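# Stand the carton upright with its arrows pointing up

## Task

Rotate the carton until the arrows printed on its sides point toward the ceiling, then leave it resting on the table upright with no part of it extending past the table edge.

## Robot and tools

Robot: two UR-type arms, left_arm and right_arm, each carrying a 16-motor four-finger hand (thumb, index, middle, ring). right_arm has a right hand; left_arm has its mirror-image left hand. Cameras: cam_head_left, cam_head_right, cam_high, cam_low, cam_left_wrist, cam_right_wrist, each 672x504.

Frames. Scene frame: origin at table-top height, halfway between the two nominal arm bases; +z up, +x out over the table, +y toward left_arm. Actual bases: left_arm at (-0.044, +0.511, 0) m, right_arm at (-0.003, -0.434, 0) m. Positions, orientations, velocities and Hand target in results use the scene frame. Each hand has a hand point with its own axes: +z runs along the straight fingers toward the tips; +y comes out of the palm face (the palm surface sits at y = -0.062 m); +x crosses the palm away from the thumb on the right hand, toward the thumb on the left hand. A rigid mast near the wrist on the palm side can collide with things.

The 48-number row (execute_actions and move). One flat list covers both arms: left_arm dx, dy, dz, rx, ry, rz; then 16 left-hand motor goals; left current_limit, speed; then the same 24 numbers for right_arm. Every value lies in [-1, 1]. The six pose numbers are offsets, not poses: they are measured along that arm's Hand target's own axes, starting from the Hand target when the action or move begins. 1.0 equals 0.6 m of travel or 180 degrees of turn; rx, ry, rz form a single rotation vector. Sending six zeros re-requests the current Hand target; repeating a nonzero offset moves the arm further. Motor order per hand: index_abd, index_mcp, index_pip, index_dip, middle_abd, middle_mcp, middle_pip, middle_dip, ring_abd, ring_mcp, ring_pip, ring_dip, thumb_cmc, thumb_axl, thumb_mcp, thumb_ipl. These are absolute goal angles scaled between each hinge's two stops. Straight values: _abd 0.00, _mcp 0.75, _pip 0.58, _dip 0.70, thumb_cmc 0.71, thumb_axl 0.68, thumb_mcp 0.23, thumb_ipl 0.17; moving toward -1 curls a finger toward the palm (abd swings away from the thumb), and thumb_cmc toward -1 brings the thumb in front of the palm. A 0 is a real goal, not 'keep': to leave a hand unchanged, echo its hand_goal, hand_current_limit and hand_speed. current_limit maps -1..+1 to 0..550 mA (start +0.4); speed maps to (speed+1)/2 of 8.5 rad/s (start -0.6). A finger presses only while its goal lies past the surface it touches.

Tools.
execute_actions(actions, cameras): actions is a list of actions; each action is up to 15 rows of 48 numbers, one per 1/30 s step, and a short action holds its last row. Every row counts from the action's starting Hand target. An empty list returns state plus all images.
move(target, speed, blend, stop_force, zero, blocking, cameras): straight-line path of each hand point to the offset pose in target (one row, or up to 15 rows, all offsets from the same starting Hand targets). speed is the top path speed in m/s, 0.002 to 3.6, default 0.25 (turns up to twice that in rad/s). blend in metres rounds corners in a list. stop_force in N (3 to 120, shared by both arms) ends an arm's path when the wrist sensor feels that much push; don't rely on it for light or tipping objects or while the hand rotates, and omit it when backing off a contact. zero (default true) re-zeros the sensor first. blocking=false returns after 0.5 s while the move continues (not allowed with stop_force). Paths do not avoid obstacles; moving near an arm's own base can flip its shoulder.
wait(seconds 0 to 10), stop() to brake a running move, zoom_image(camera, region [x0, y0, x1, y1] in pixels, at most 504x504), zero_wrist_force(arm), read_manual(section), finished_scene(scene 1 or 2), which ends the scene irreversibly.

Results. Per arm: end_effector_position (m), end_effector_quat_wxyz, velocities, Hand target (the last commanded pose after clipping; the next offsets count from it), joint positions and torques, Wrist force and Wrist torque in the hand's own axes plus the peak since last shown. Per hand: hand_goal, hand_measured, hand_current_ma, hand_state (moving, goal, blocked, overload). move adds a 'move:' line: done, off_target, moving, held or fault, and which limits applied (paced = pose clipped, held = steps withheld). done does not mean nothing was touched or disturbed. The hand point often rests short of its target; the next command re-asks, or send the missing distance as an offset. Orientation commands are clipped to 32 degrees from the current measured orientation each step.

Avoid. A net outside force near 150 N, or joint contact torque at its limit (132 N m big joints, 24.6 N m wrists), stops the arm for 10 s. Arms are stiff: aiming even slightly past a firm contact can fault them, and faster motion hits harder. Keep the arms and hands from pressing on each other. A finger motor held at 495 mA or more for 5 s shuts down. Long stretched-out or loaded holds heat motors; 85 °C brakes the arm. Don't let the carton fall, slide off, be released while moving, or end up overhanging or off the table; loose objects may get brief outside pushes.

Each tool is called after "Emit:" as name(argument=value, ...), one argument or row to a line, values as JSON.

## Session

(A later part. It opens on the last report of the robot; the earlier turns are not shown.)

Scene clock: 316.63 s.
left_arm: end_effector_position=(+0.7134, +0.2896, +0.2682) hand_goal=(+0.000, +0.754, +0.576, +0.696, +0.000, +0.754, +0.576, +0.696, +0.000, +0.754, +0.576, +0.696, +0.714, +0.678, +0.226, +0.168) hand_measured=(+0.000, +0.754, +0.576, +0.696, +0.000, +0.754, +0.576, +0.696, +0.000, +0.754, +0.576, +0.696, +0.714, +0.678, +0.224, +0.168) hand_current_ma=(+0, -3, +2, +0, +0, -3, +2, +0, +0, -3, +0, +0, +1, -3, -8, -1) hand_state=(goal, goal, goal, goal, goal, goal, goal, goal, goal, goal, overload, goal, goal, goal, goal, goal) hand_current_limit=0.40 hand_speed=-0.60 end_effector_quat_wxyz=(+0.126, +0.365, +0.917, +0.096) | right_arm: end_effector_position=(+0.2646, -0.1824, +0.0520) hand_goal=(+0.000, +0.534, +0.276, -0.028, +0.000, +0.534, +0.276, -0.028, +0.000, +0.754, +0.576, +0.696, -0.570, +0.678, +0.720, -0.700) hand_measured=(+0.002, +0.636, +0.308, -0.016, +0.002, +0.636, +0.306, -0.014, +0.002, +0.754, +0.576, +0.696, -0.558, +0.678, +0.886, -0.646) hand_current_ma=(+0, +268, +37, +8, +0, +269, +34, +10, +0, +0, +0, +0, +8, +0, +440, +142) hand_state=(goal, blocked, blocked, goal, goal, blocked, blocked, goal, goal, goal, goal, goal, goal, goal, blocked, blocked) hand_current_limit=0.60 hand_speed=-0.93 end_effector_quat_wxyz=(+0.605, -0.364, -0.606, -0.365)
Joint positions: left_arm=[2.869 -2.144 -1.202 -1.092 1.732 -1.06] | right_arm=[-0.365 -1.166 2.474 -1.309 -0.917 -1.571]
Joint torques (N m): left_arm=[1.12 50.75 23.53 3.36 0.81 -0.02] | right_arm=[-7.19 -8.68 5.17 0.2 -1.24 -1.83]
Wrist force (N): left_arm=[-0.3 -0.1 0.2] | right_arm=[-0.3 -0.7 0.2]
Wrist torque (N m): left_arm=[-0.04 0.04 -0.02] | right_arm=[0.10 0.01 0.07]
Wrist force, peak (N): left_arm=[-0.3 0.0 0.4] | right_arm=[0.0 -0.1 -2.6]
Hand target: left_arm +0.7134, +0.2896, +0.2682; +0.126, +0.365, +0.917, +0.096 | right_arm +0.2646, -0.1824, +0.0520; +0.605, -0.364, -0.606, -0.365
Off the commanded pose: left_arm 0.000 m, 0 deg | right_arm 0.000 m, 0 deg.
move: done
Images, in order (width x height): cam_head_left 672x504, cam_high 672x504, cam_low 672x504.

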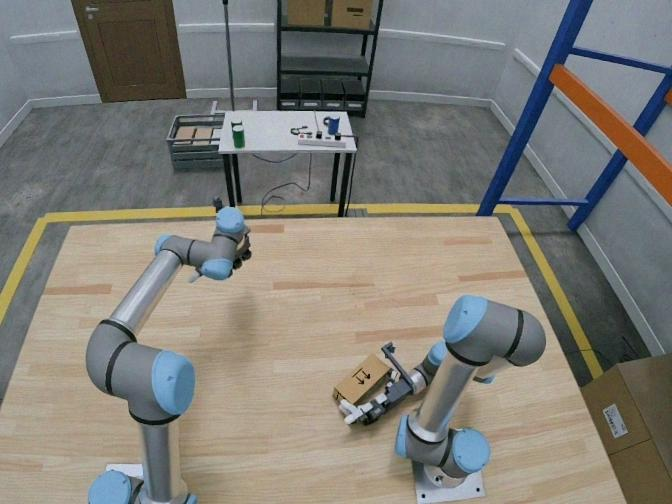

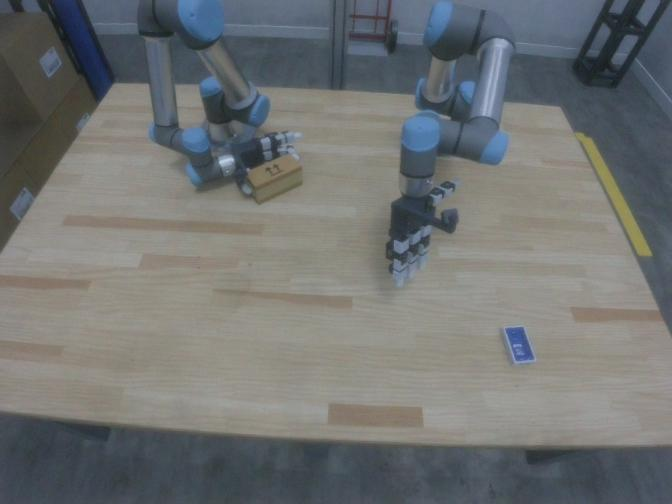

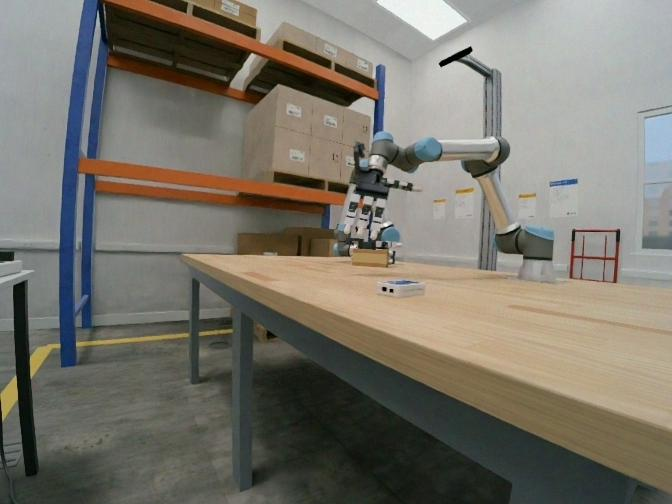

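Emit:
move(
  target=[0,0,0,0,0,0, 0,0.754,0.576,0.696,0,0.754,0.576,0.696,0,0.754,0.576,0.696,0.714,0.678,0.226,0.168,0.4,-0.6, 0,0,0,0,0,0, 0,0.52,0.27,-0.03,0,0.52,0.27,-0.03,0,0.754,0.576,0.696,-0.571,0.677,0.69,-0.73,0.76,-0.93],
)

Emit:
move(
  target=[0,0,0,0,0,0, 0,0.754,0.576,0.696,0,0.754,0.576,0.696,0,0.754,0.576,0.696,0.714,0.678,0.226,0.168,0.4,-0.6, 0.0417,0,0,0,0,0, 0,0.52,0.27,-0.03,0,0.52,0.27,-0.03,0,0.754,0.576,0.696,-0.571,0.677,0.69,-0.73,0.76,-0.93],
  speed=0.03,
  cameras=["cam_head_left","cam_high","cam_low"],
)

Emit:
zoom_image(
  camera="cam_head_left",
  region=[325, 345, 405, 425],
)

Emit:
zoom_image(
  camera="cam_low",
  region=[340, 215, 410, 285],
)

Emit:
zoom_image(
  camera="cam_high",
  region=[225, 115, 315, 205],
)

Scene clock: 332.80 s.
left_arm: end_effector_position=(+0.7134, +0.2896, +0.2682) hand_goal=(+0.000, +0.754, +0.576, +0.696, +0.000, +0.754, +0.576, +0.696, +0.000, +0.754, +0.576, +0.696, +0.714, +0.678, +0.226, +0.168) hand_measured=(+0.000, +0.754, +0.576, +0.696, +0.000, +0.754, +0.576, +0.696, +0.000, +0.754, +0.576, +0.696, +0.714, +0.678, +0.224, +0.168) hand_current_ma=(+0, -3, +2, +0, +0, -3, +2, +0, +0, -3, +0, +0, +1, -3, -8, -1) hand_state=(goal, goal, goal, goal, goal, goal, goal, goal, goal, goal, overload, goal, goal, goal, goal, goal) hand_current_limit=0.40 hand_speed=-0.60 end_effector_quat_wxyz=(+0.126, +0.365, +0.917, +0.096) | right_arm: end_effector_position=(+0.2646, -0.1824, +0.0520) hand_goal=(+0.000, +0.520, +0.270, -0.030, +0.000, +0.520, +0.270, -0.030, +0.000, +0.754, +0.576, +0.696, -0.570, +0.678, +0.690, -0.730) hand_measured=(+0.002, +0.632, +0.308, -0.016, +0.002, +0.632, +0.306, -0.014, +0.002, +0.754, +0.576, +0.696, -0.558, +0.678, +0.886, -0.646) hand_current_ma=(+0, +313, +49, +10, +0, +313, +46, +12, +0, +0, +0, +0, +8, +0, +484, +287) hand_state=(goal, blocked, blocked, goal, goal, blocked, blocked, goal, goal, goal, goal, goal, goal, goal, blocked, blocked) hand_current_limit=0.76 hand_speed=-0.93 end_effector_quat_wxyz=(+0.605, -0.364, -0.606, -0.365)
Joint positions: left_arm=[2.869 -2.144 -1.202 -1.092 1.732 -1.06] | right_arm=[-0.365 -1.166 2.474 -1.309 -0.917 -1.571]
Joint torques (N m): left_arm=[0.55 51.02 23.29 3.43 0.78 0.01] | right_arm=[-0.46 -8.4 -0.15 1.91 2.63 -1.55]
Wrist force (N): left_arm=[-0.2 0.0 -0.1] | right_arm=[0.2 -0.4 0.0]
Wrist torque (N m): left_arm=[0.00 0.02 -0.01] | right_arm=[0.11 0.01 0.05]
Wrist force, peak (N): left_arm=[-0.2 0.0 0.5] | right_arm=[-0.6 -1.0 0.8]
Hand target: left_arm +0.7134, +0.2896, +0.2682; +0.126, +0.365, +0.917, +0.096 | right_arm +0.2646, -0.1824, +0.0520; +0.605, -0.364, -0.606, -0.365
Off the commanded pose: left_arm 0.000 m, 0 deg | right_arm 0.000 m, 0 deg.
move: done

Scene clock: 334.10 s.
left_arm: end_effector_position=(+0.7134, +0.2896, +0.2682) hand_goal=(+0.000, +0.754, +0.576, +0.696, +0.000, +0.754, +0.576, +0.696, +0.000, +0.754, +0.576, +0.696, +0.714, +0.678, +0.226, +0.168) hand_measured=(+0.000, +0.754, +0.576, +0.696, +0.000, +0.754, +0.576, +0.696, +0.000, +0.754, +0.576, +0.696, +0.714, +0.678, +0.224, +0.168) hand_current_ma=(+0, -3, +2, +0, +0, -3, +2, +0, +0, -3, +0, +0, +1, -3, -8, -1) hand_state=(goal, goal, goal, goal, goal, goal, goal, goal, goal, goal, overload, goal, goal, goal, goal, goal) hand_current_limit=0.40 hand_speed=-0.60 end_effector_quat_wxyz=(+0.126, +0.365, +0.917, +0.096) | right_arm: end_effector_position=(+0.2646, -0.1824, +0.0770) hand_goal=(+0.000, +0.520, +0.270, -0.030, +0.000, +0.520, +0.270, -0.030, +0.000, +0.754, +0.576, +0.696, -0.570, +0.678, +0.690, -0.730) hand_measured=(+0.004, +0.630, +0.308, -0.016, +0.016, +0.608, +0.306, -0.002, +0.002, +0.754, +0.576, +0.696, -0.478, +0.668, +0.886, -0.646) hand_current_ma=(+1, +303, +50, +10, +10, +208, +47, +29, +0, +0, +0, +0, +211, -9, +484, +287) hand_state=(goal, blocked, blocked, goal, goal, blocked, blocked, blocked, goal, goal, goal, goal, blocked, goal, blocked, blocked) hand_current_limit=0.76 hand_speed=-0.93 end_effector_quat_wxyz=(+0.605, -0.364, -0.606, -0.365)
Joint positions: left_arm=[2.869 -2.144 -1.202 -1.092 1.732 -1.06] | right_arm=[-0.365 -1.256 2.468 -1.213 -0.917 -1.571]
Joint torques (N m): left_arm=[0.7 50.6 23.84 3.47 0.81 -0.07] | right_arm=[-8.6 -30.19 -18.47 3.81 0.07 0.14]
Wrist force (N): left_arm=[-0.1 -0.2 0.1] | right_arm=[-6.0 0.4 -0.9]
Wrist torque (N m): left_arm=[-0.05 0.01 0.00] | right_arm=[0.09 0.29 0.27]
Wrist force, peak (N): left_arm=[-0.3 0.2 0.2] | right_arm=[-6.3 0.4 -0.6]
Hand target: left_arm +0.7134, +0.2896, +0.2682; +0.126, +0.365, +0.917, +0.096 | right_arm +0.2646, -0.1824, +0.0770; +0.605, -0.364, -0.606, -0.365
Off the commanded pose: left_arm 0.000 m, 0 deg | right_arm 0.000 m, 0 deg.
move: done
Images, in order (width x height): cam_head_left 672x504, cam_high 672x504, cam_low 672x504.

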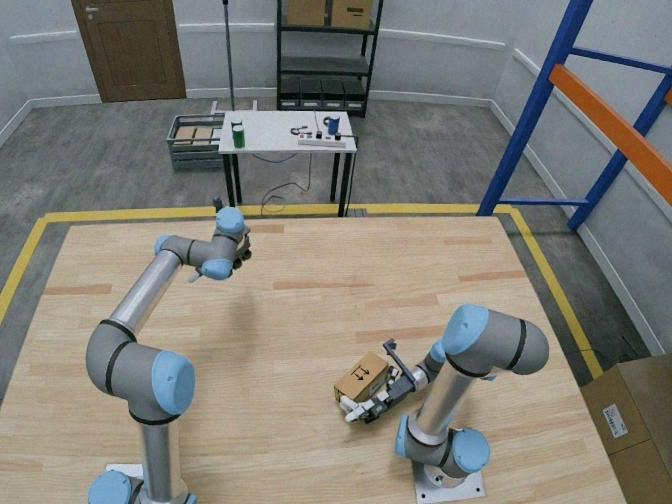

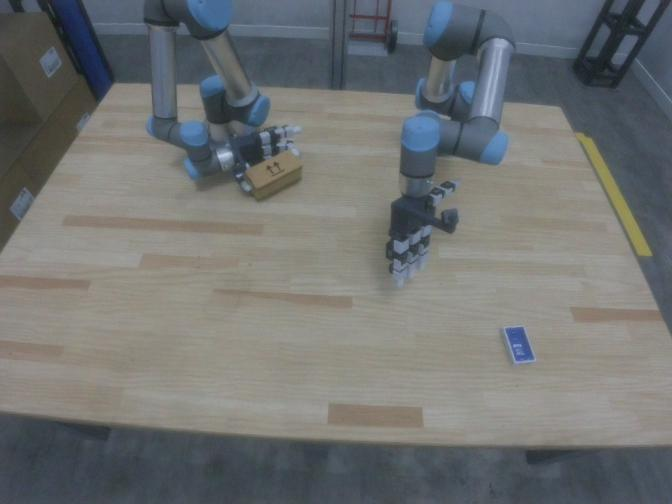

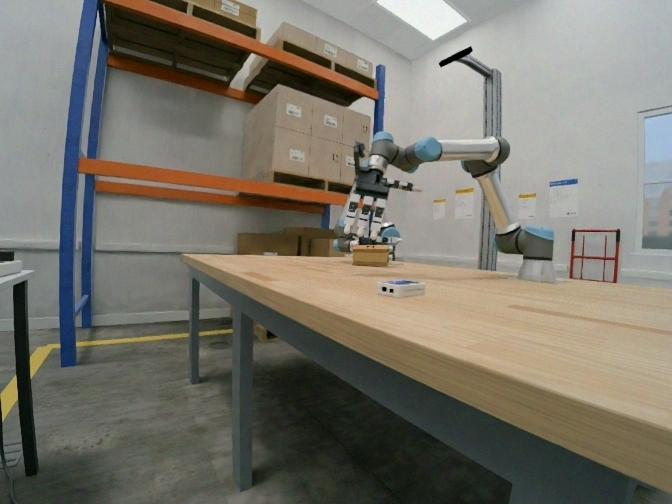

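Scaled by 6.300 from the camera's 672x504 image, which has a finer 960x720 frame.

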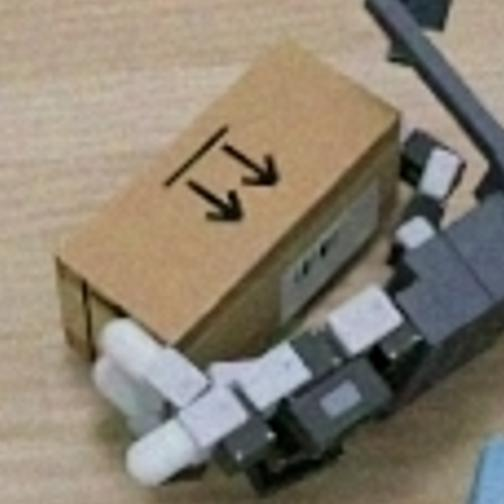

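Scaled by 7.200 from the camera's 672x504 image, which has a finer 960x720 frame.

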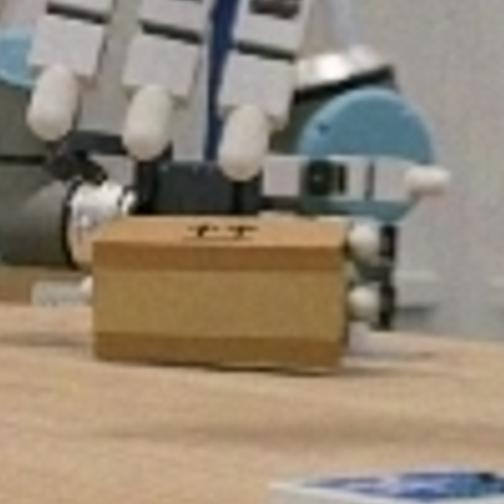

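Scaled by 5.600 from the camera's 672x504 image, which has a finer 960x720 frame.

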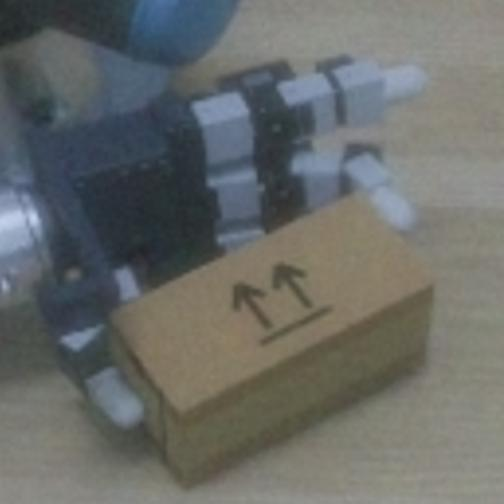

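Emit:
move(
  target=[0,0,0,0,0,0, 0,0.754,0.576,0.696,0,0.754,0.576,0.696,0,0.754,0.576,0.696,0.714,0.678,0.226,0.168,0.4,-0.6, 0.0788,0.0348,0.0061,0,-0.0772,0.4378, 0,0.52,0.27,-0.03,0,0.52,0.27,-0.03,0,0.754,0.576,0.696,-0.571,0.677,0.69,-0.73,0.76,-0.93],
  speed=0.15,
  cameras=["cam_head_left","cam_high","cam_low"],
)

Emit:
zoom_image(
  camera="cam_head_left",
  region=[325, 335, 405, 415],
)

Emit:
zoom_image(
  camera="cam_low",
  region=[340, 205, 410, 275],
)

Emit:
zoom_image(
  camera="cam_high",
  region=[225, 105, 315, 195],
)

Scene clock: 362.67 s.
left_arm: end_effector_position=(+0.7134, +0.2896, +0.2682) hand_goal=(+0.000, +0.754, +0.576, +0.696, +0.000, +0.754, +0.576, +0.696, +0.000, +0.754, +0.576, +0.696, +0.714, +0.678, +0.226, +0.168) hand_measured=(+0.000, +0.754, +0.576, +0.696, +0.000, +0.754, +0.576, +0.696, +0.000, +0.754, +0.576, +0.696, +0.714, +0.678, +0.224, +0.168) hand_current_ma=(+0, -3, +2, +0, +0, -3, +2, +0, +0, -3, +0, +0, +1, -3, -8, -1) hand_state=(goal, goal, goal, goal, goal, goal, goal, goal, goal, goal, overload, goal, goal, goal, goal, goal) hand_current_limit=0.40 hand_speed=-0.60 end_effector_quat_wxyz=(+0.126, +0.365, +0.917, +0.096) | right_arm: end_effector_position=(+0.2813, -0.1694, +0.1243) hand_goal=(+0.000, +0.520, +0.270, -0.030, +0.000, +0.520, +0.270, -0.030, +0.000, +0.754, +0.576, +0.696, -0.570, +0.678, +0.690, -0.730) hand_measured=(-0.006, +0.608, +0.312, -0.006, +0.004, +0.600, +0.308, -0.002, +0.002, +0.748, +0.576, +0.696, -0.500, +0.670, +0.886, -0.636) hand_current_ma=(-2, +213, +56, +24, +1, +178, +51, +31, +0, -3, +0, +0, +135, -4, +484, +340) hand_state=(goal, blocked, blocked, blocked, goal, blocked, blocked, blocked, goal, goal, goal, goal, blocked, goal, blocked, blocked) hand_current_limit=0.76 hand_speed=-0.93 end_effector_quat_wxyz=(-0.627, +0.704, +0.301, -0.145)
Joint positions: left_arm=[2.869 -2.144 -1.202 -1.092 1.732 -1.06] | right_arm=[-0.02 -1.414 2.059 -0.905 -0.733 0.017]
Joint torques (N m): left_arm=[1.08 51.81 24.09 3.64 0.92 0.02] | right_arm=[8.76 -12.07 -28.74 2.7 3.22 2.36]
Wrist force (N): left_arm=[-0.2 0.0 0.3] | right_arm=[-1.6 6.4 -0.9]
Wrist torque (N m): left_arm=[-0.03 0.03 -0.01] | right_arm=[0.45 0.22 0.05]
Wrist force, peak (N): left_arm=[-0.6 -0.1 0.1] | right_arm=[-4.3 5.7 -0.9]
Hand target: left_arm +0.7134, +0.2896, +0.2682; +0.126, +0.365, +0.917, +0.096 | right_arm +0.2813, -0.1694, +0.1243; -0.627, +0.704, +0.301, -0.145
Off the commanded pose: left_arm 0.000 m, 0 deg | right_arm 0.000 m, 0 deg.
move: done
Images, in order (width x height): cam_head_left 672x504, cam_high 672x504, cam_low 672x504.

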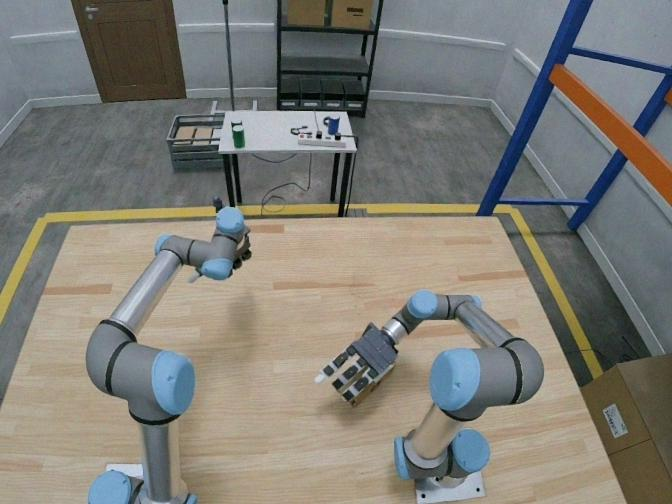

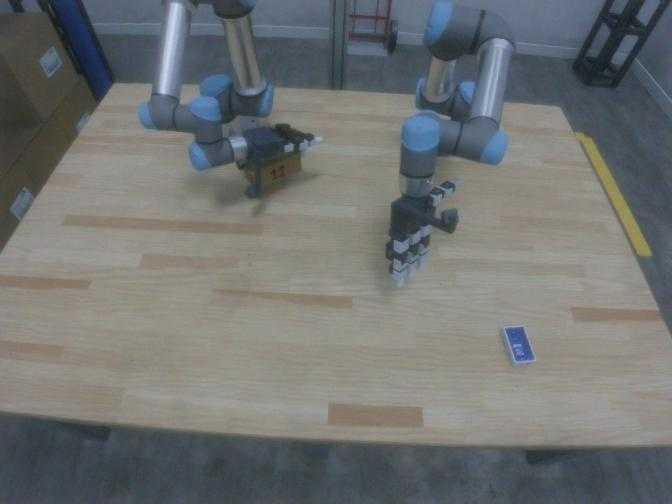

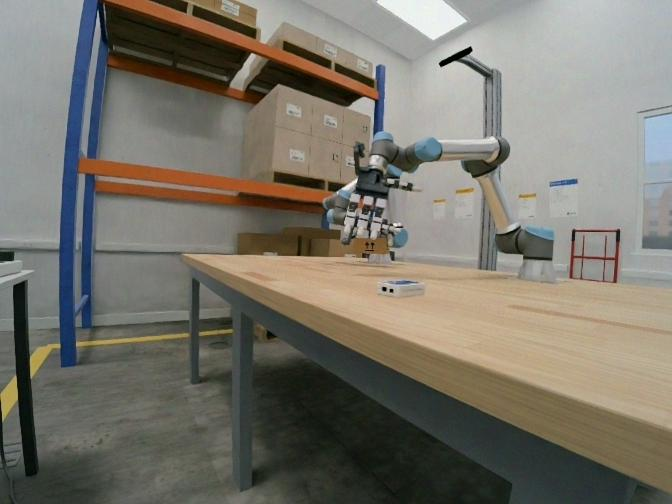

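Scaled by 6.300 from the camera's 672x504 image, which has a finer 960x720 frame.

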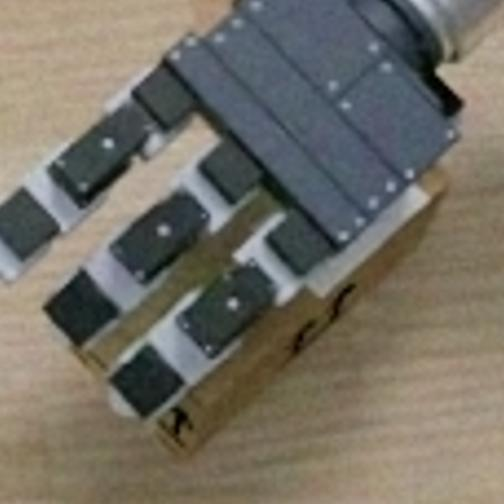

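Scaled by 7.200 from the camera's 672x504 image, which has a finer 960x720 frame.

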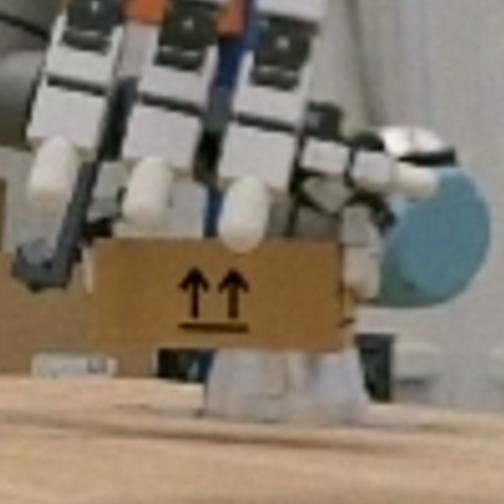

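Scaled by 5.600 from the camera's 672x504 image, which has a finer 960x720 frame.

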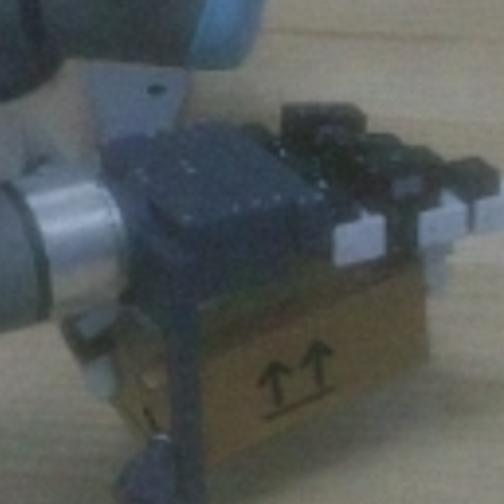

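Emit:
move(
  target=[0,0,0,0,0,0, 0,0.754,0.576,0.696,0,0.754,0.576,0.696,0,0.754,0.576,0.696,0.714,0.678,0.226,0.168,0.4,-0.6, -0.0145,0.0808,0.0143,0,0,0, 0,0.52,0.27,-0.03,0,0.52,0.27,-0.03,0,0.754,0.576,0.696,-0.571,0.677,0.69,-0.73,0.76,-0.93],
  speed=0.1,
)

Emit:
move(
  target=[0,0,0,0,0,0, 0,0.754,0.576,0.696,0,0.754,0.576,0.696,0,0.754,0.576,0.696,0.714,0.678,0.226,0.168,0.4,-0.6, -0.0087,0.0485,0.0086,0,0,0, 0,0.52,0.27,-0.03,0,0.52,0.27,-0.03,0,0.754,0.576,0.696,-0.571,0.677,0.69,-0.73,0.76,-0.93],
  speed=0.015,
  stop_force=4,
  cameras=["cam_head_left","cam_high","cam_low"],
)

Emit:
zoom_image(
  camera="cam_head_left",
  region=[325, 345, 405, 425],
)

Emit:
zoom_image(
  camera="cam_low",
  region=[340, 215, 410, 285],
)

Emit:
zoom_image(
  camera="cam_high",
  region=[225, 115, 315, 205],
)

Scene clock: 383.97 s.
left_arm: end_effector_position=(+0.7134, +0.2896, +0.2682) hand_goal=(+0.000, +0.754, +0.576, +0.696, +0.000, +0.754, +0.576, +0.696, +0.000, +0.754, +0.576, +0.696, +0.714, +0.678, +0.226, +0.168) hand_measured=(+0.000, +0.754, +0.576, +0.696, +0.000, +0.754, +0.576, +0.696, +0.000, +0.754, +0.576, +0.696, +0.714, +0.678, +0.224, +0.168) hand_current_ma=(+0, -3, +2, +0, +0, -3, +2, +0, +0, -3, +0, +0, +1, -3, -8, -1) hand_state=(goal, goal, goal, goal, goal, goal, goal, goal, goal, goal, overload, goal, goal, goal, goal, goal) hand_current_limit=0.40 hand_speed=-0.60 end_effector_quat_wxyz=(+0.126, +0.365, +0.917, +0.096) | right_arm: end_effector_position=(+0.2813, -0.1694, +0.0744) hand_goal=(+0.000, +0.520, +0.270, -0.030, +0.000, +0.520, +0.270, -0.030, +0.000, +0.754, +0.576, +0.696, -0.570, +0.678, +0.690, -0.730) hand_measured=(-0.006, +0.608, +0.312, -0.006, +0.004, +0.600, +0.308, -0.002, +0.002, +0.746, +0.576, +0.696, -0.502, +0.672, +0.886, -0.636) hand_current_ma=(-2, +210, +57, +25, +1, +178, +51, +31, +0, -4, +0, +0, +130, -4, +484, +343) hand_state=(goal, blocked, blocked, blocked, goal, blocked, blocked, blocked, goal, goal, goal, goal, blocked, goal, blocked, blocked) hand_current_limit=0.76 hand_speed=-0.93 end_effector_quat_wxyz=(-0.627, +0.704, +0.301, -0.145)
Joint positions: left_arm=[2.869 -2.144 -1.202 -1.092 1.732 -1.06] | right_arm=[-0.02 -1.325 2.114 -1.048 -0.733 0.017]
Joint torques (N m): left_arm=[0.81 52.21 24.35 3.7 0.82 0.01] | right_arm=[8.24 -13.63 -4.5 -0.61 3.2 2.33]
Wrist force (N): left_arm=[-0.1 -0.1 0.0] | right_arm=[-1.9 6.2 -0.9]
Wrist torque (N m): left_arm=[-0.02 0.00 0.00] | right_arm=[0.46 0.25 0.04]
Wrist force, peak (N): left_arm=[-0.4 -0.1 0.3] | right_arm=[-1.6 7.2 -0.8]
Hand target: left_arm +0.7134, +0.2896, +0.2682; +0.126, +0.365, +0.917, +0.096 | right_arm +0.2813, -0.1694, +0.0743; -0.627, +0.704, +0.301, -0.145
Off the commanded pose: left_arm 0.000 m, 0 deg | right_arm 0.000 m, 0 deg.
move: done

Scene clock: 386.17 s.
left_arm: end_effector_position=(+0.7134, +0.2896, +0.2682) hand_goal=(+0.000, +0.754, +0.576, +0.696, +0.000, +0.754, +0.576, +0.696, +0.000, +0.754, +0.576, +0.696, +0.714, +0.678, +0.226, +0.168) hand_measured=(+0.000, +0.754, +0.576, +0.696, +0.000, +0.754, +0.576, +0.696, +0.000, +0.754, +0.576, +0.696, +0.714, +0.678, +0.224, +0.168) hand_current_ma=(+0, -3, +2, +0, +0, -3, +2, +0, +0, -3, +0, +0, +1, -3, -8, -1) hand_state=(goal, goal, goal, goal, goal, goal, goal, goal, goal, goal, overload, goal, goal, goal, goal, goal) hand_current_limit=0.40 hand_speed=-0.60 end_effector_quat_wxyz=(+0.126, +0.365, +0.917, +0.096) | right_arm: end_effector_position=(+0.2813, -0.1694, +0.0585) hand_goal=(+0.000, +0.520, +0.270, -0.030, +0.000, +0.520, +0.270, -0.030, +0.000, +0.754, +0.576, +0.696, -0.570, +0.678, +0.690, -0.730) hand_measured=(-0.006, +0.600, +0.316, +0.000, +0.002, +0.600, +0.308, -0.002, +0.002, +0.746, +0.576, +0.696, -0.508, +0.672, +0.886, -0.634) hand_current_ma=(-2, +182, +67, +35, +1, +178, +51, +30, +0, -4, +0, +0, +112, -4, +484, +347) hand_state=(goal, blocked, blocked, blocked, goal, blocked, blocked, blocked, goal, goal, goal, goal, blocked, goal, blocked, blocked) hand_current_limit=0.76 hand_speed=-0.93 end_effector_quat_wxyz=(-0.627, +0.704, +0.301, -0.145)
Joint positions: left_arm=[2.869 -2.144 -1.202 -1.092 1.732 -1.06] | right_arm=[-0.02 -1.294 2.128 -1.094 -0.733 0.017]
Joint torques (N m): left_arm=[1.14 51.89 24.15 3.76 1.01 0.11] | right_arm=[7.51 -36.13 -26.19 3.05 3.02 0.87]
Wrist force (N): left_arm=[-0.3 0.1 0.3] | right_arm=[-1.8 5.2 -1.2]
Wrist torque (N m): left_arm=[-0.02 0.03 -0.02] | right_arm=[0.37 0.23 0.02]
Wrist force, peak (N): left_arm=[-0.5 0.0 0.0] | right_arm=[-2.1 6.6 -1.0]
Hand target: left_arm +0.7134, +0.2896, +0.2682; +0.126, +0.365, +0.917, +0.096 | right_arm +0.2813, -0.1694, +0.0585; -0.627, +0.704, +0.301, -0.145 (not the last commanded pose)
Off the commanded pose: left_arm 0.000 m, 0 deg | right_arm 0.014 m, 0 deg.
move: contact (right_arm)
Images, in order (width x height): cam_head_left 672x504, cam_high 672x504, cam_low 672x504.

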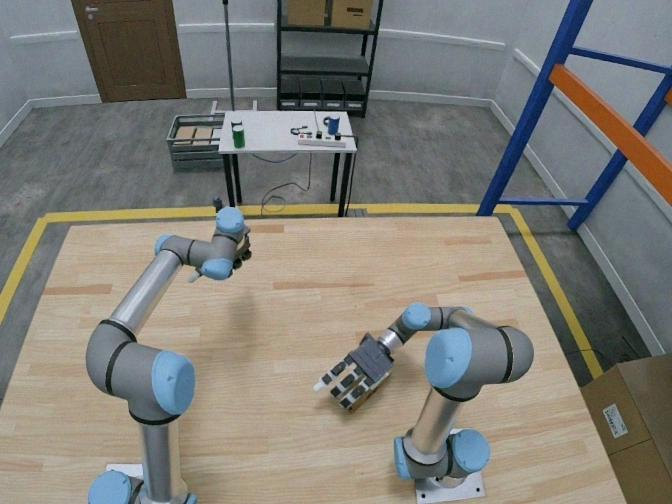

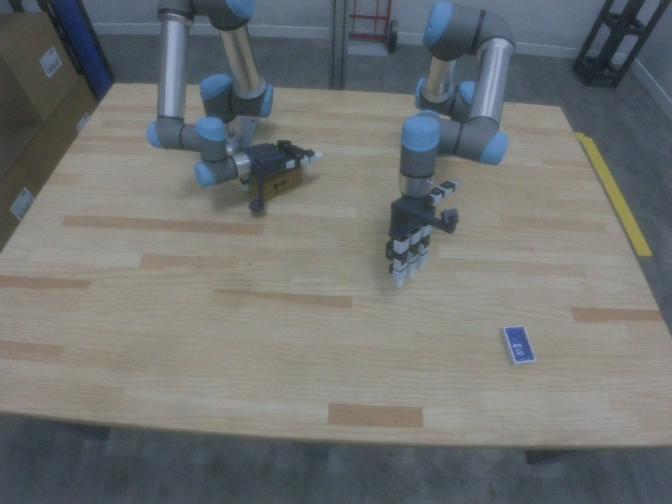

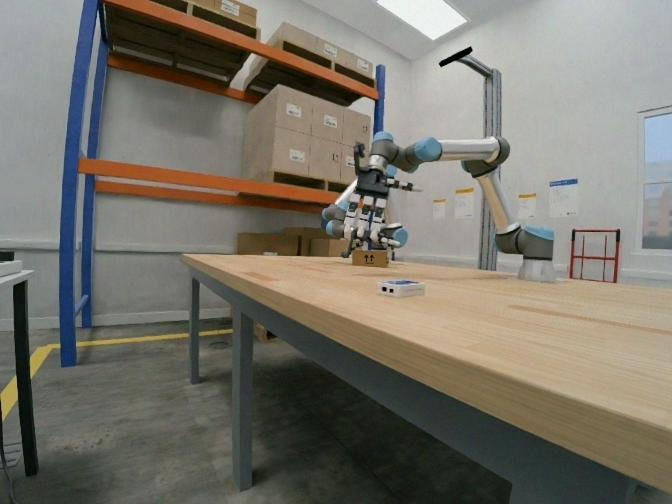

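Scaled by 6.300 from the camera's 672x504 image, which has a finer 960x720 frame.

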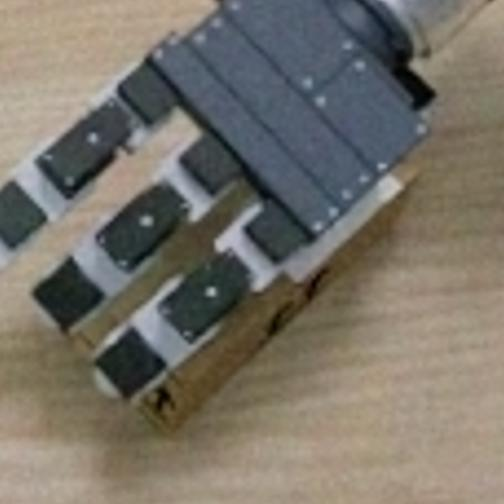

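Scaled by 7.200 from the camera's 672x504 image, which has a finer 960x720 frame.

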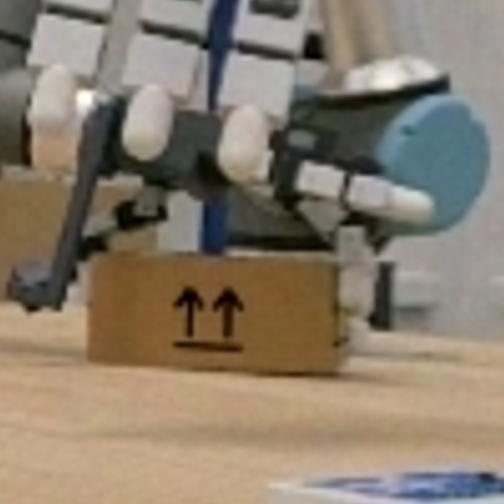

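Scaled by 5.600 from the camera's 672x504 image, which has a finer 960x720 frame.

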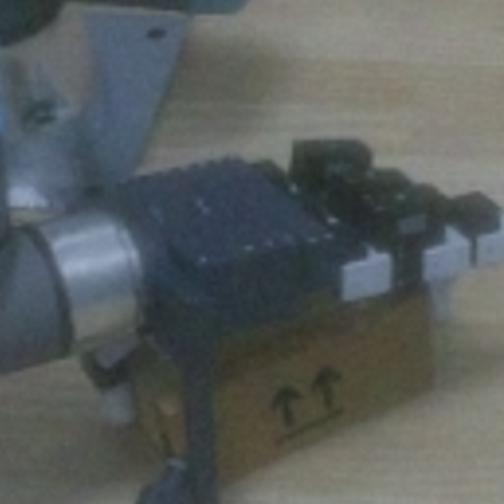

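Emit:
move(
  target=[0,0,0,0,0,0, 0,0.754,0.576,0.696,0,0.754,0.576,0.696,0,0.754,0.576,0.696,0.714,0.678,0.226,0.168,0.4,-0.6, -0.0028,0.0154,0.0027,0,0,0, 0,0.535,0.275,-0.03,0,0.535,0.275,-0.03,0,0.754,0.576,0.696,-0.571,0.677,0.73,-0.7,0.5,-0.93],
  speed=0.012,
  stop_force=7,
  cameras=["cam_head_left","cam_high","cam_low"],
)

Emit:
zoom_image(
  camera="cam_head_left",
  region=[325, 345, 405, 425],
)

Emit:
zoom_image(
  camera="cam_low",
  region=[340, 215, 410, 285],
)

Emit:
zoom_image(
  camera="cam_high",
  region=[225, 115, 315, 205],
)

Scene clock: 395.97 s.
left_arm: end_effector_position=(+0.7134, +0.2896, +0.2682) hand_goal=(+0.000, +0.754, +0.576, +0.696, +0.000, +0.754, +0.576, +0.696, +0.000, +0.754, +0.576, +0.696, +0.714, +0.678, +0.226, +0.168) hand_measured=(+0.000, +0.754, +0.576, +0.696, +0.000, +0.754, +0.576, +0.696, +0.000, +0.754, +0.576, +0.696, +0.714, +0.678, +0.224, +0.168) hand_current_ma=(+0, -3, +2, +0, +0, -3, +2, +0, +0, -3, +0, +0, +1, -3, -8, -1) hand_state=(goal, goal, goal, goal, goal, goal, goal, goal, goal, goal, overload, goal, goal, goal, goal, goal) hand_current_limit=0.40 hand_speed=-0.60 end_effector_quat_wxyz=(+0.126, +0.365, +0.917, +0.096) | right_arm: end_effector_position=(+0.2814, -0.1694, +0.0575) hand_goal=(+0.000, +0.536, +0.276, -0.030, +0.000, +0.536, +0.276, -0.030, +0.000, +0.754, +0.576, +0.696, -0.570, +0.678, +0.730, -0.700) hand_measured=(-0.006, +0.598, +0.318, +0.000, +0.002, +0.600, +0.310, -0.006, +0.002, +0.746, +0.576, +0.696, -0.510, +0.672, +0.886, -0.628) hand_current_ma=(-2, +118, +58, +35, +1, +124, +42, +25, +0, -4, +0, +0, +105, -4, +413, +222) hand_state=(goal, blocked, blocked, blocked, goal, blocked, blocked, blocked, goal, goal, goal, goal, blocked, goal, blocked, blocked) hand_current_limit=0.50 hand_speed=-0.93 end_effector_quat_wxyz=(-0.627, +0.704, +0.301, -0.144)
Joint positions: left_arm=[2.869 -2.144 -1.202 -1.092 1.732 -1.06] | right_arm=[-0.02 -1.292 2.129 -1.097 -0.733 0.017]
Joint torques (N m): left_arm=[0.76 51.84 24.8 3.86 0.99 0.12] | right_arm=[4.17 -35.18 -25.64 2.45 2.92 0.38]
Wrist force (N): left_arm=[-0.1 -0.1 -0.1] | right_arm=[-2.2 -0.6 -1.9]
Wrist torque (N m): left_arm=[-0.01 0.01 0.00] | right_arm=[-0.20 0.29 0.06]
Wrist force, peak (N): left_arm=[-0.5 -0.1 0.2] | right_arm=[-1.7 -6.3 -1.7]
Hand target: left_arm +0.7134, +0.2896, +0.2682; +0.126, +0.365, +0.917, +0.096 | right_arm +0.2814, -0.1694, +0.0575; -0.627, +0.704, +0.301, -0.144 (not the last commanded pose)
Off the commanded pose: left_arm 0.000 m, 0 deg | right_arm 0.009 m, 0 deg.
move: contact (right_arm)
Images, in order (width x height): cam_head_left 672x504, cam_high 672x504, cam_low 672x504.

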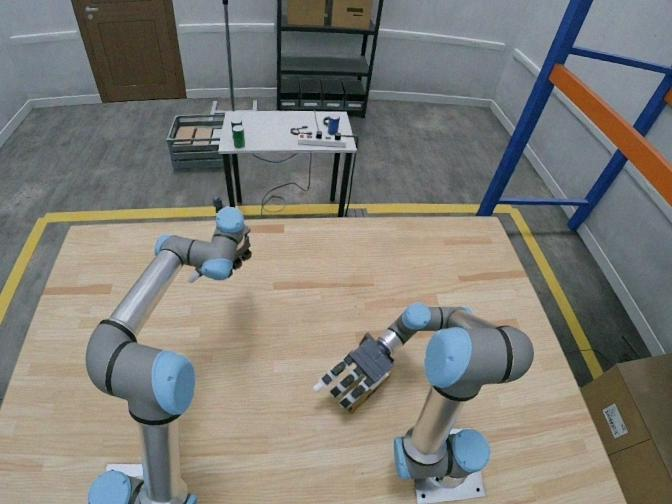

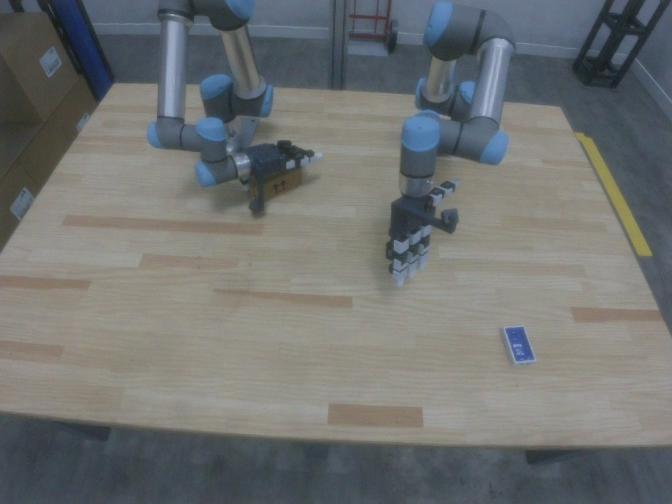

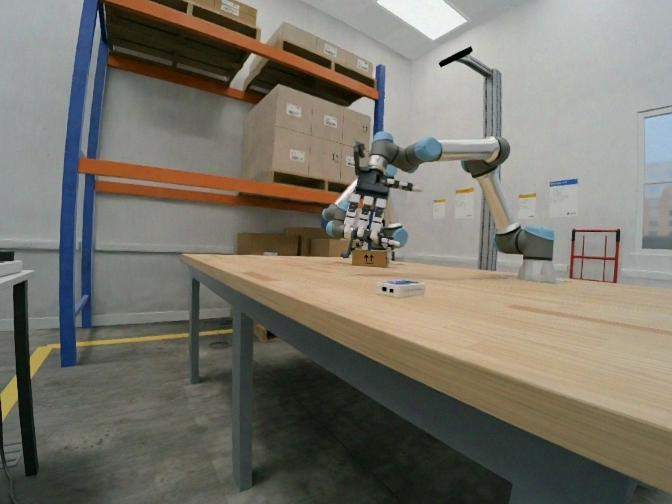

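Scaled by 6.300 from the camera's 672x504 image, which has a finer 960x720 frame.

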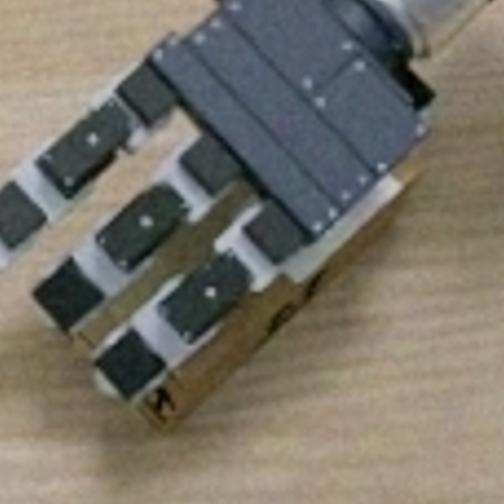

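Scaled by 7.200 from the camera's 672x504 image, which has a finer 960x720 frame.

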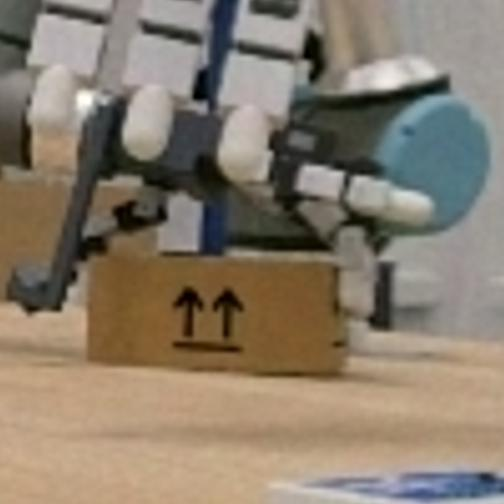

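Scaled by 5.600 from the camera's 672x504 image, which has a finer 960x720 frame.

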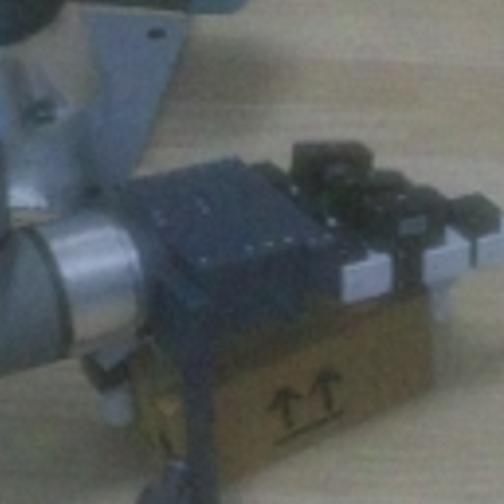

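Emit:
move(
  target=[0,0,0,0,0,0, 0,0.754,0.576,0.696,0,0.754,0.576,0.696,0,0.754,0.576,0.696,0.714,0.678,0.226,0.168,0.4,-0.6, 0,0,0,0,0,0, 0,0.8,0.32,0.0,0,0.8,0.31,0.0,0,0.754,0.576,0.696,-0.52,0.675,0.99,-0.63,0.5,-0.95],
  cameras=["cam_head_left","cam_high","cam_low"],
)

Emit:
zoom_image(
  camera="cam_head_left",
  region=[325, 345, 405, 425],
)

Emit:
zoom_image(
  camera="cam_low",
  region=[340, 215, 410, 285],
)

Emit:
zoom_image(
  camera="cam_high",
  region=[225, 115, 315, 205],
)

Scene clock: 411.63 s.
left_arm: end_effector_position=(+0.7134, +0.2896, +0.2682) hand_goal=(+0.000, +0.754, +0.576, +0.696, +0.000, +0.754, +0.576, +0.696, +0.000, +0.754, +0.576, +0.696, +0.714, +0.678, +0.226, +0.168) hand_measured=(+0.000, +0.754, +0.576, +0.696, +0.000, +0.754, +0.576, +0.696, +0.000, +0.754, +0.576, +0.696, +0.714, +0.678, +0.224, +0.168) hand_current_ma=(+0, -3, +2, +0, +0, -3, +2, +0, +0, -3, +0, +0, +1, -3, -8, -1) hand_state=(goal, goal, goal, goal, goal, goal, goal, goal, goal, goal, overload, goal, goal, goal, goal, goal) hand_current_limit=0.40 hand_speed=-0.60 end_effector_quat_wxyz=(+0.126, +0.365, +0.917, +0.096) | right_arm: end_effector_position=(+0.2814, -0.1694, +0.0576) hand_goal=(+0.000, +0.800, +0.320, +0.000, +0.000, +0.800, +0.310, +0.000, +0.000, +0.754, +0.576, +0.696, -0.520, +0.676, +0.990, -0.630) hand_measured=(-0.002, +0.780, +0.320, +0.002, +0.002, +0.780, +0.310, +0.002, +0.002, +0.746, +0.576, +0.696, -0.516, +0.672, +0.982, -0.628) hand_current_ma=(+0, -20, +0, +1, +1, -19, +0, +1, +0, -4, +0, +0, +1, -1, -7, +1) hand_state=(goal, blocked, goal, goal, goal, goal, goal, goal, goal, goal, goal, goal, goal, goal, goal, goal) hand_current_limit=0.50 hand_speed=-0.95 end_effector_quat_wxyz=(-0.627, +0.704, +0.301, -0.144)
Joint positions: left_arm=[2.869 -2.144 -1.202 -1.092 1.732 -1.06] | right_arm=[-0.02 -1.292 2.129 -1.097 -0.733 0.017]
Joint torques (N m): left_arm=[1.06 51.72 24.94 3.88 1.07 0.14] | right_arm=[3.74 -31.53 -20.19 2.44 2.94 0.43]
Wrist force (N): left_arm=[-0.1 -0.1 0.2] | right_arm=[-0.7 0.4 -1.8]
Wrist torque (N m): left_arm=[-0.03 0.02 -0.01] | right_arm=[0.23 0.17 0.12]
Wrist force, peak (N): left_arm=[-0.1 -0.5 0.1] | right_arm=[-1.4 -1.6 -3.9]
Hand target: left_arm +0.7134, +0.2896, +0.2682; +0.126, +0.365, +0.917, +0.096 | right_arm +0.2814, -0.1694, +0.0575; -0.627, +0.704, +0.301, -0.144
Off the commanded pose: left_arm 0.000 m, 0 deg | right_arm 0.000 m, 0 deg.
move: done
Images, in order (width x height): cam_head_left 672x504, cam_high 672x504, cam_low 672x504.

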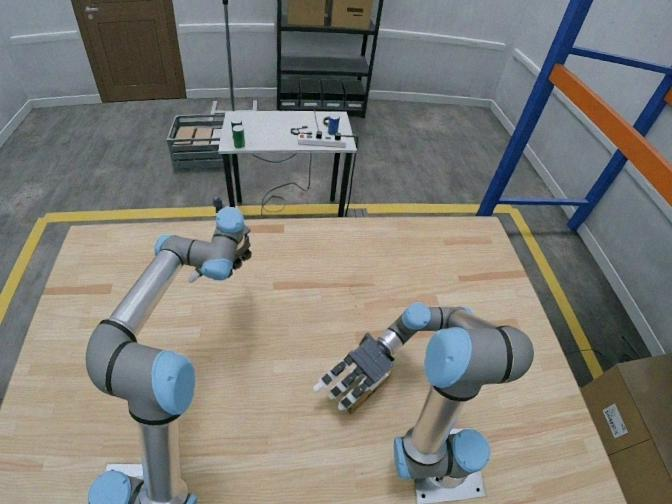

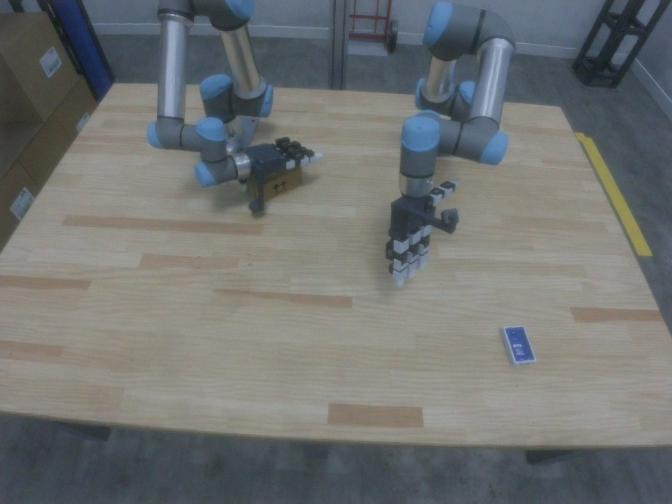

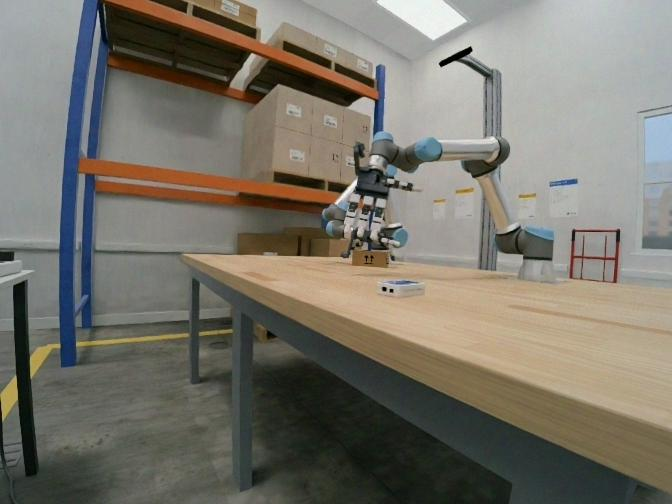

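Scaled by 6.300 from the camera's 672x504 image, which has a finer 960x720 frame.

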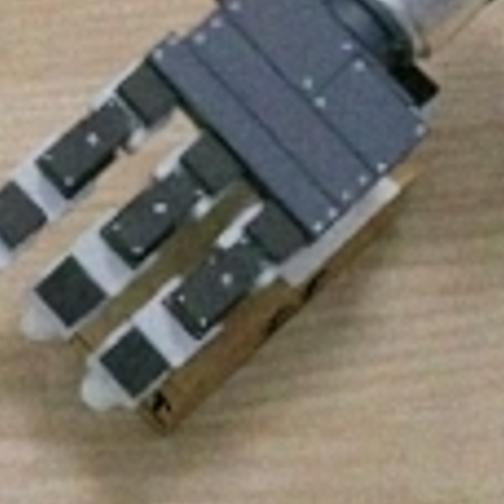

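Scaled by 7.200 from the camera's 672x504 image, which has a finer 960x720 frame.

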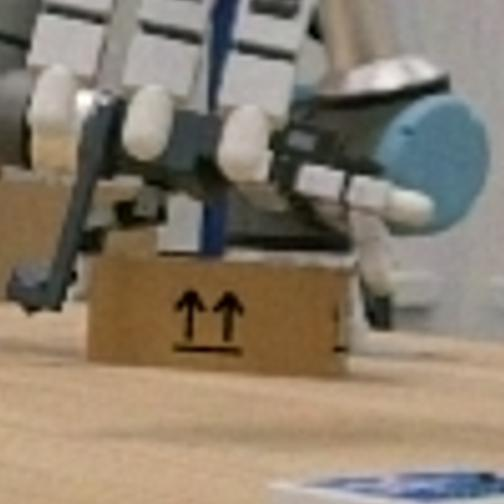

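Scaled by 5.600 from the camera's 672x504 image, which has a finer 960x720 frame.

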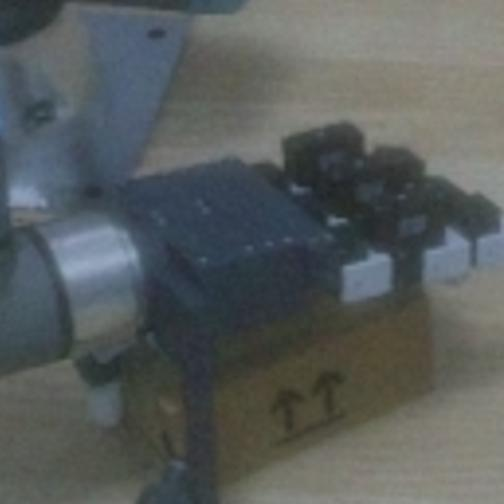

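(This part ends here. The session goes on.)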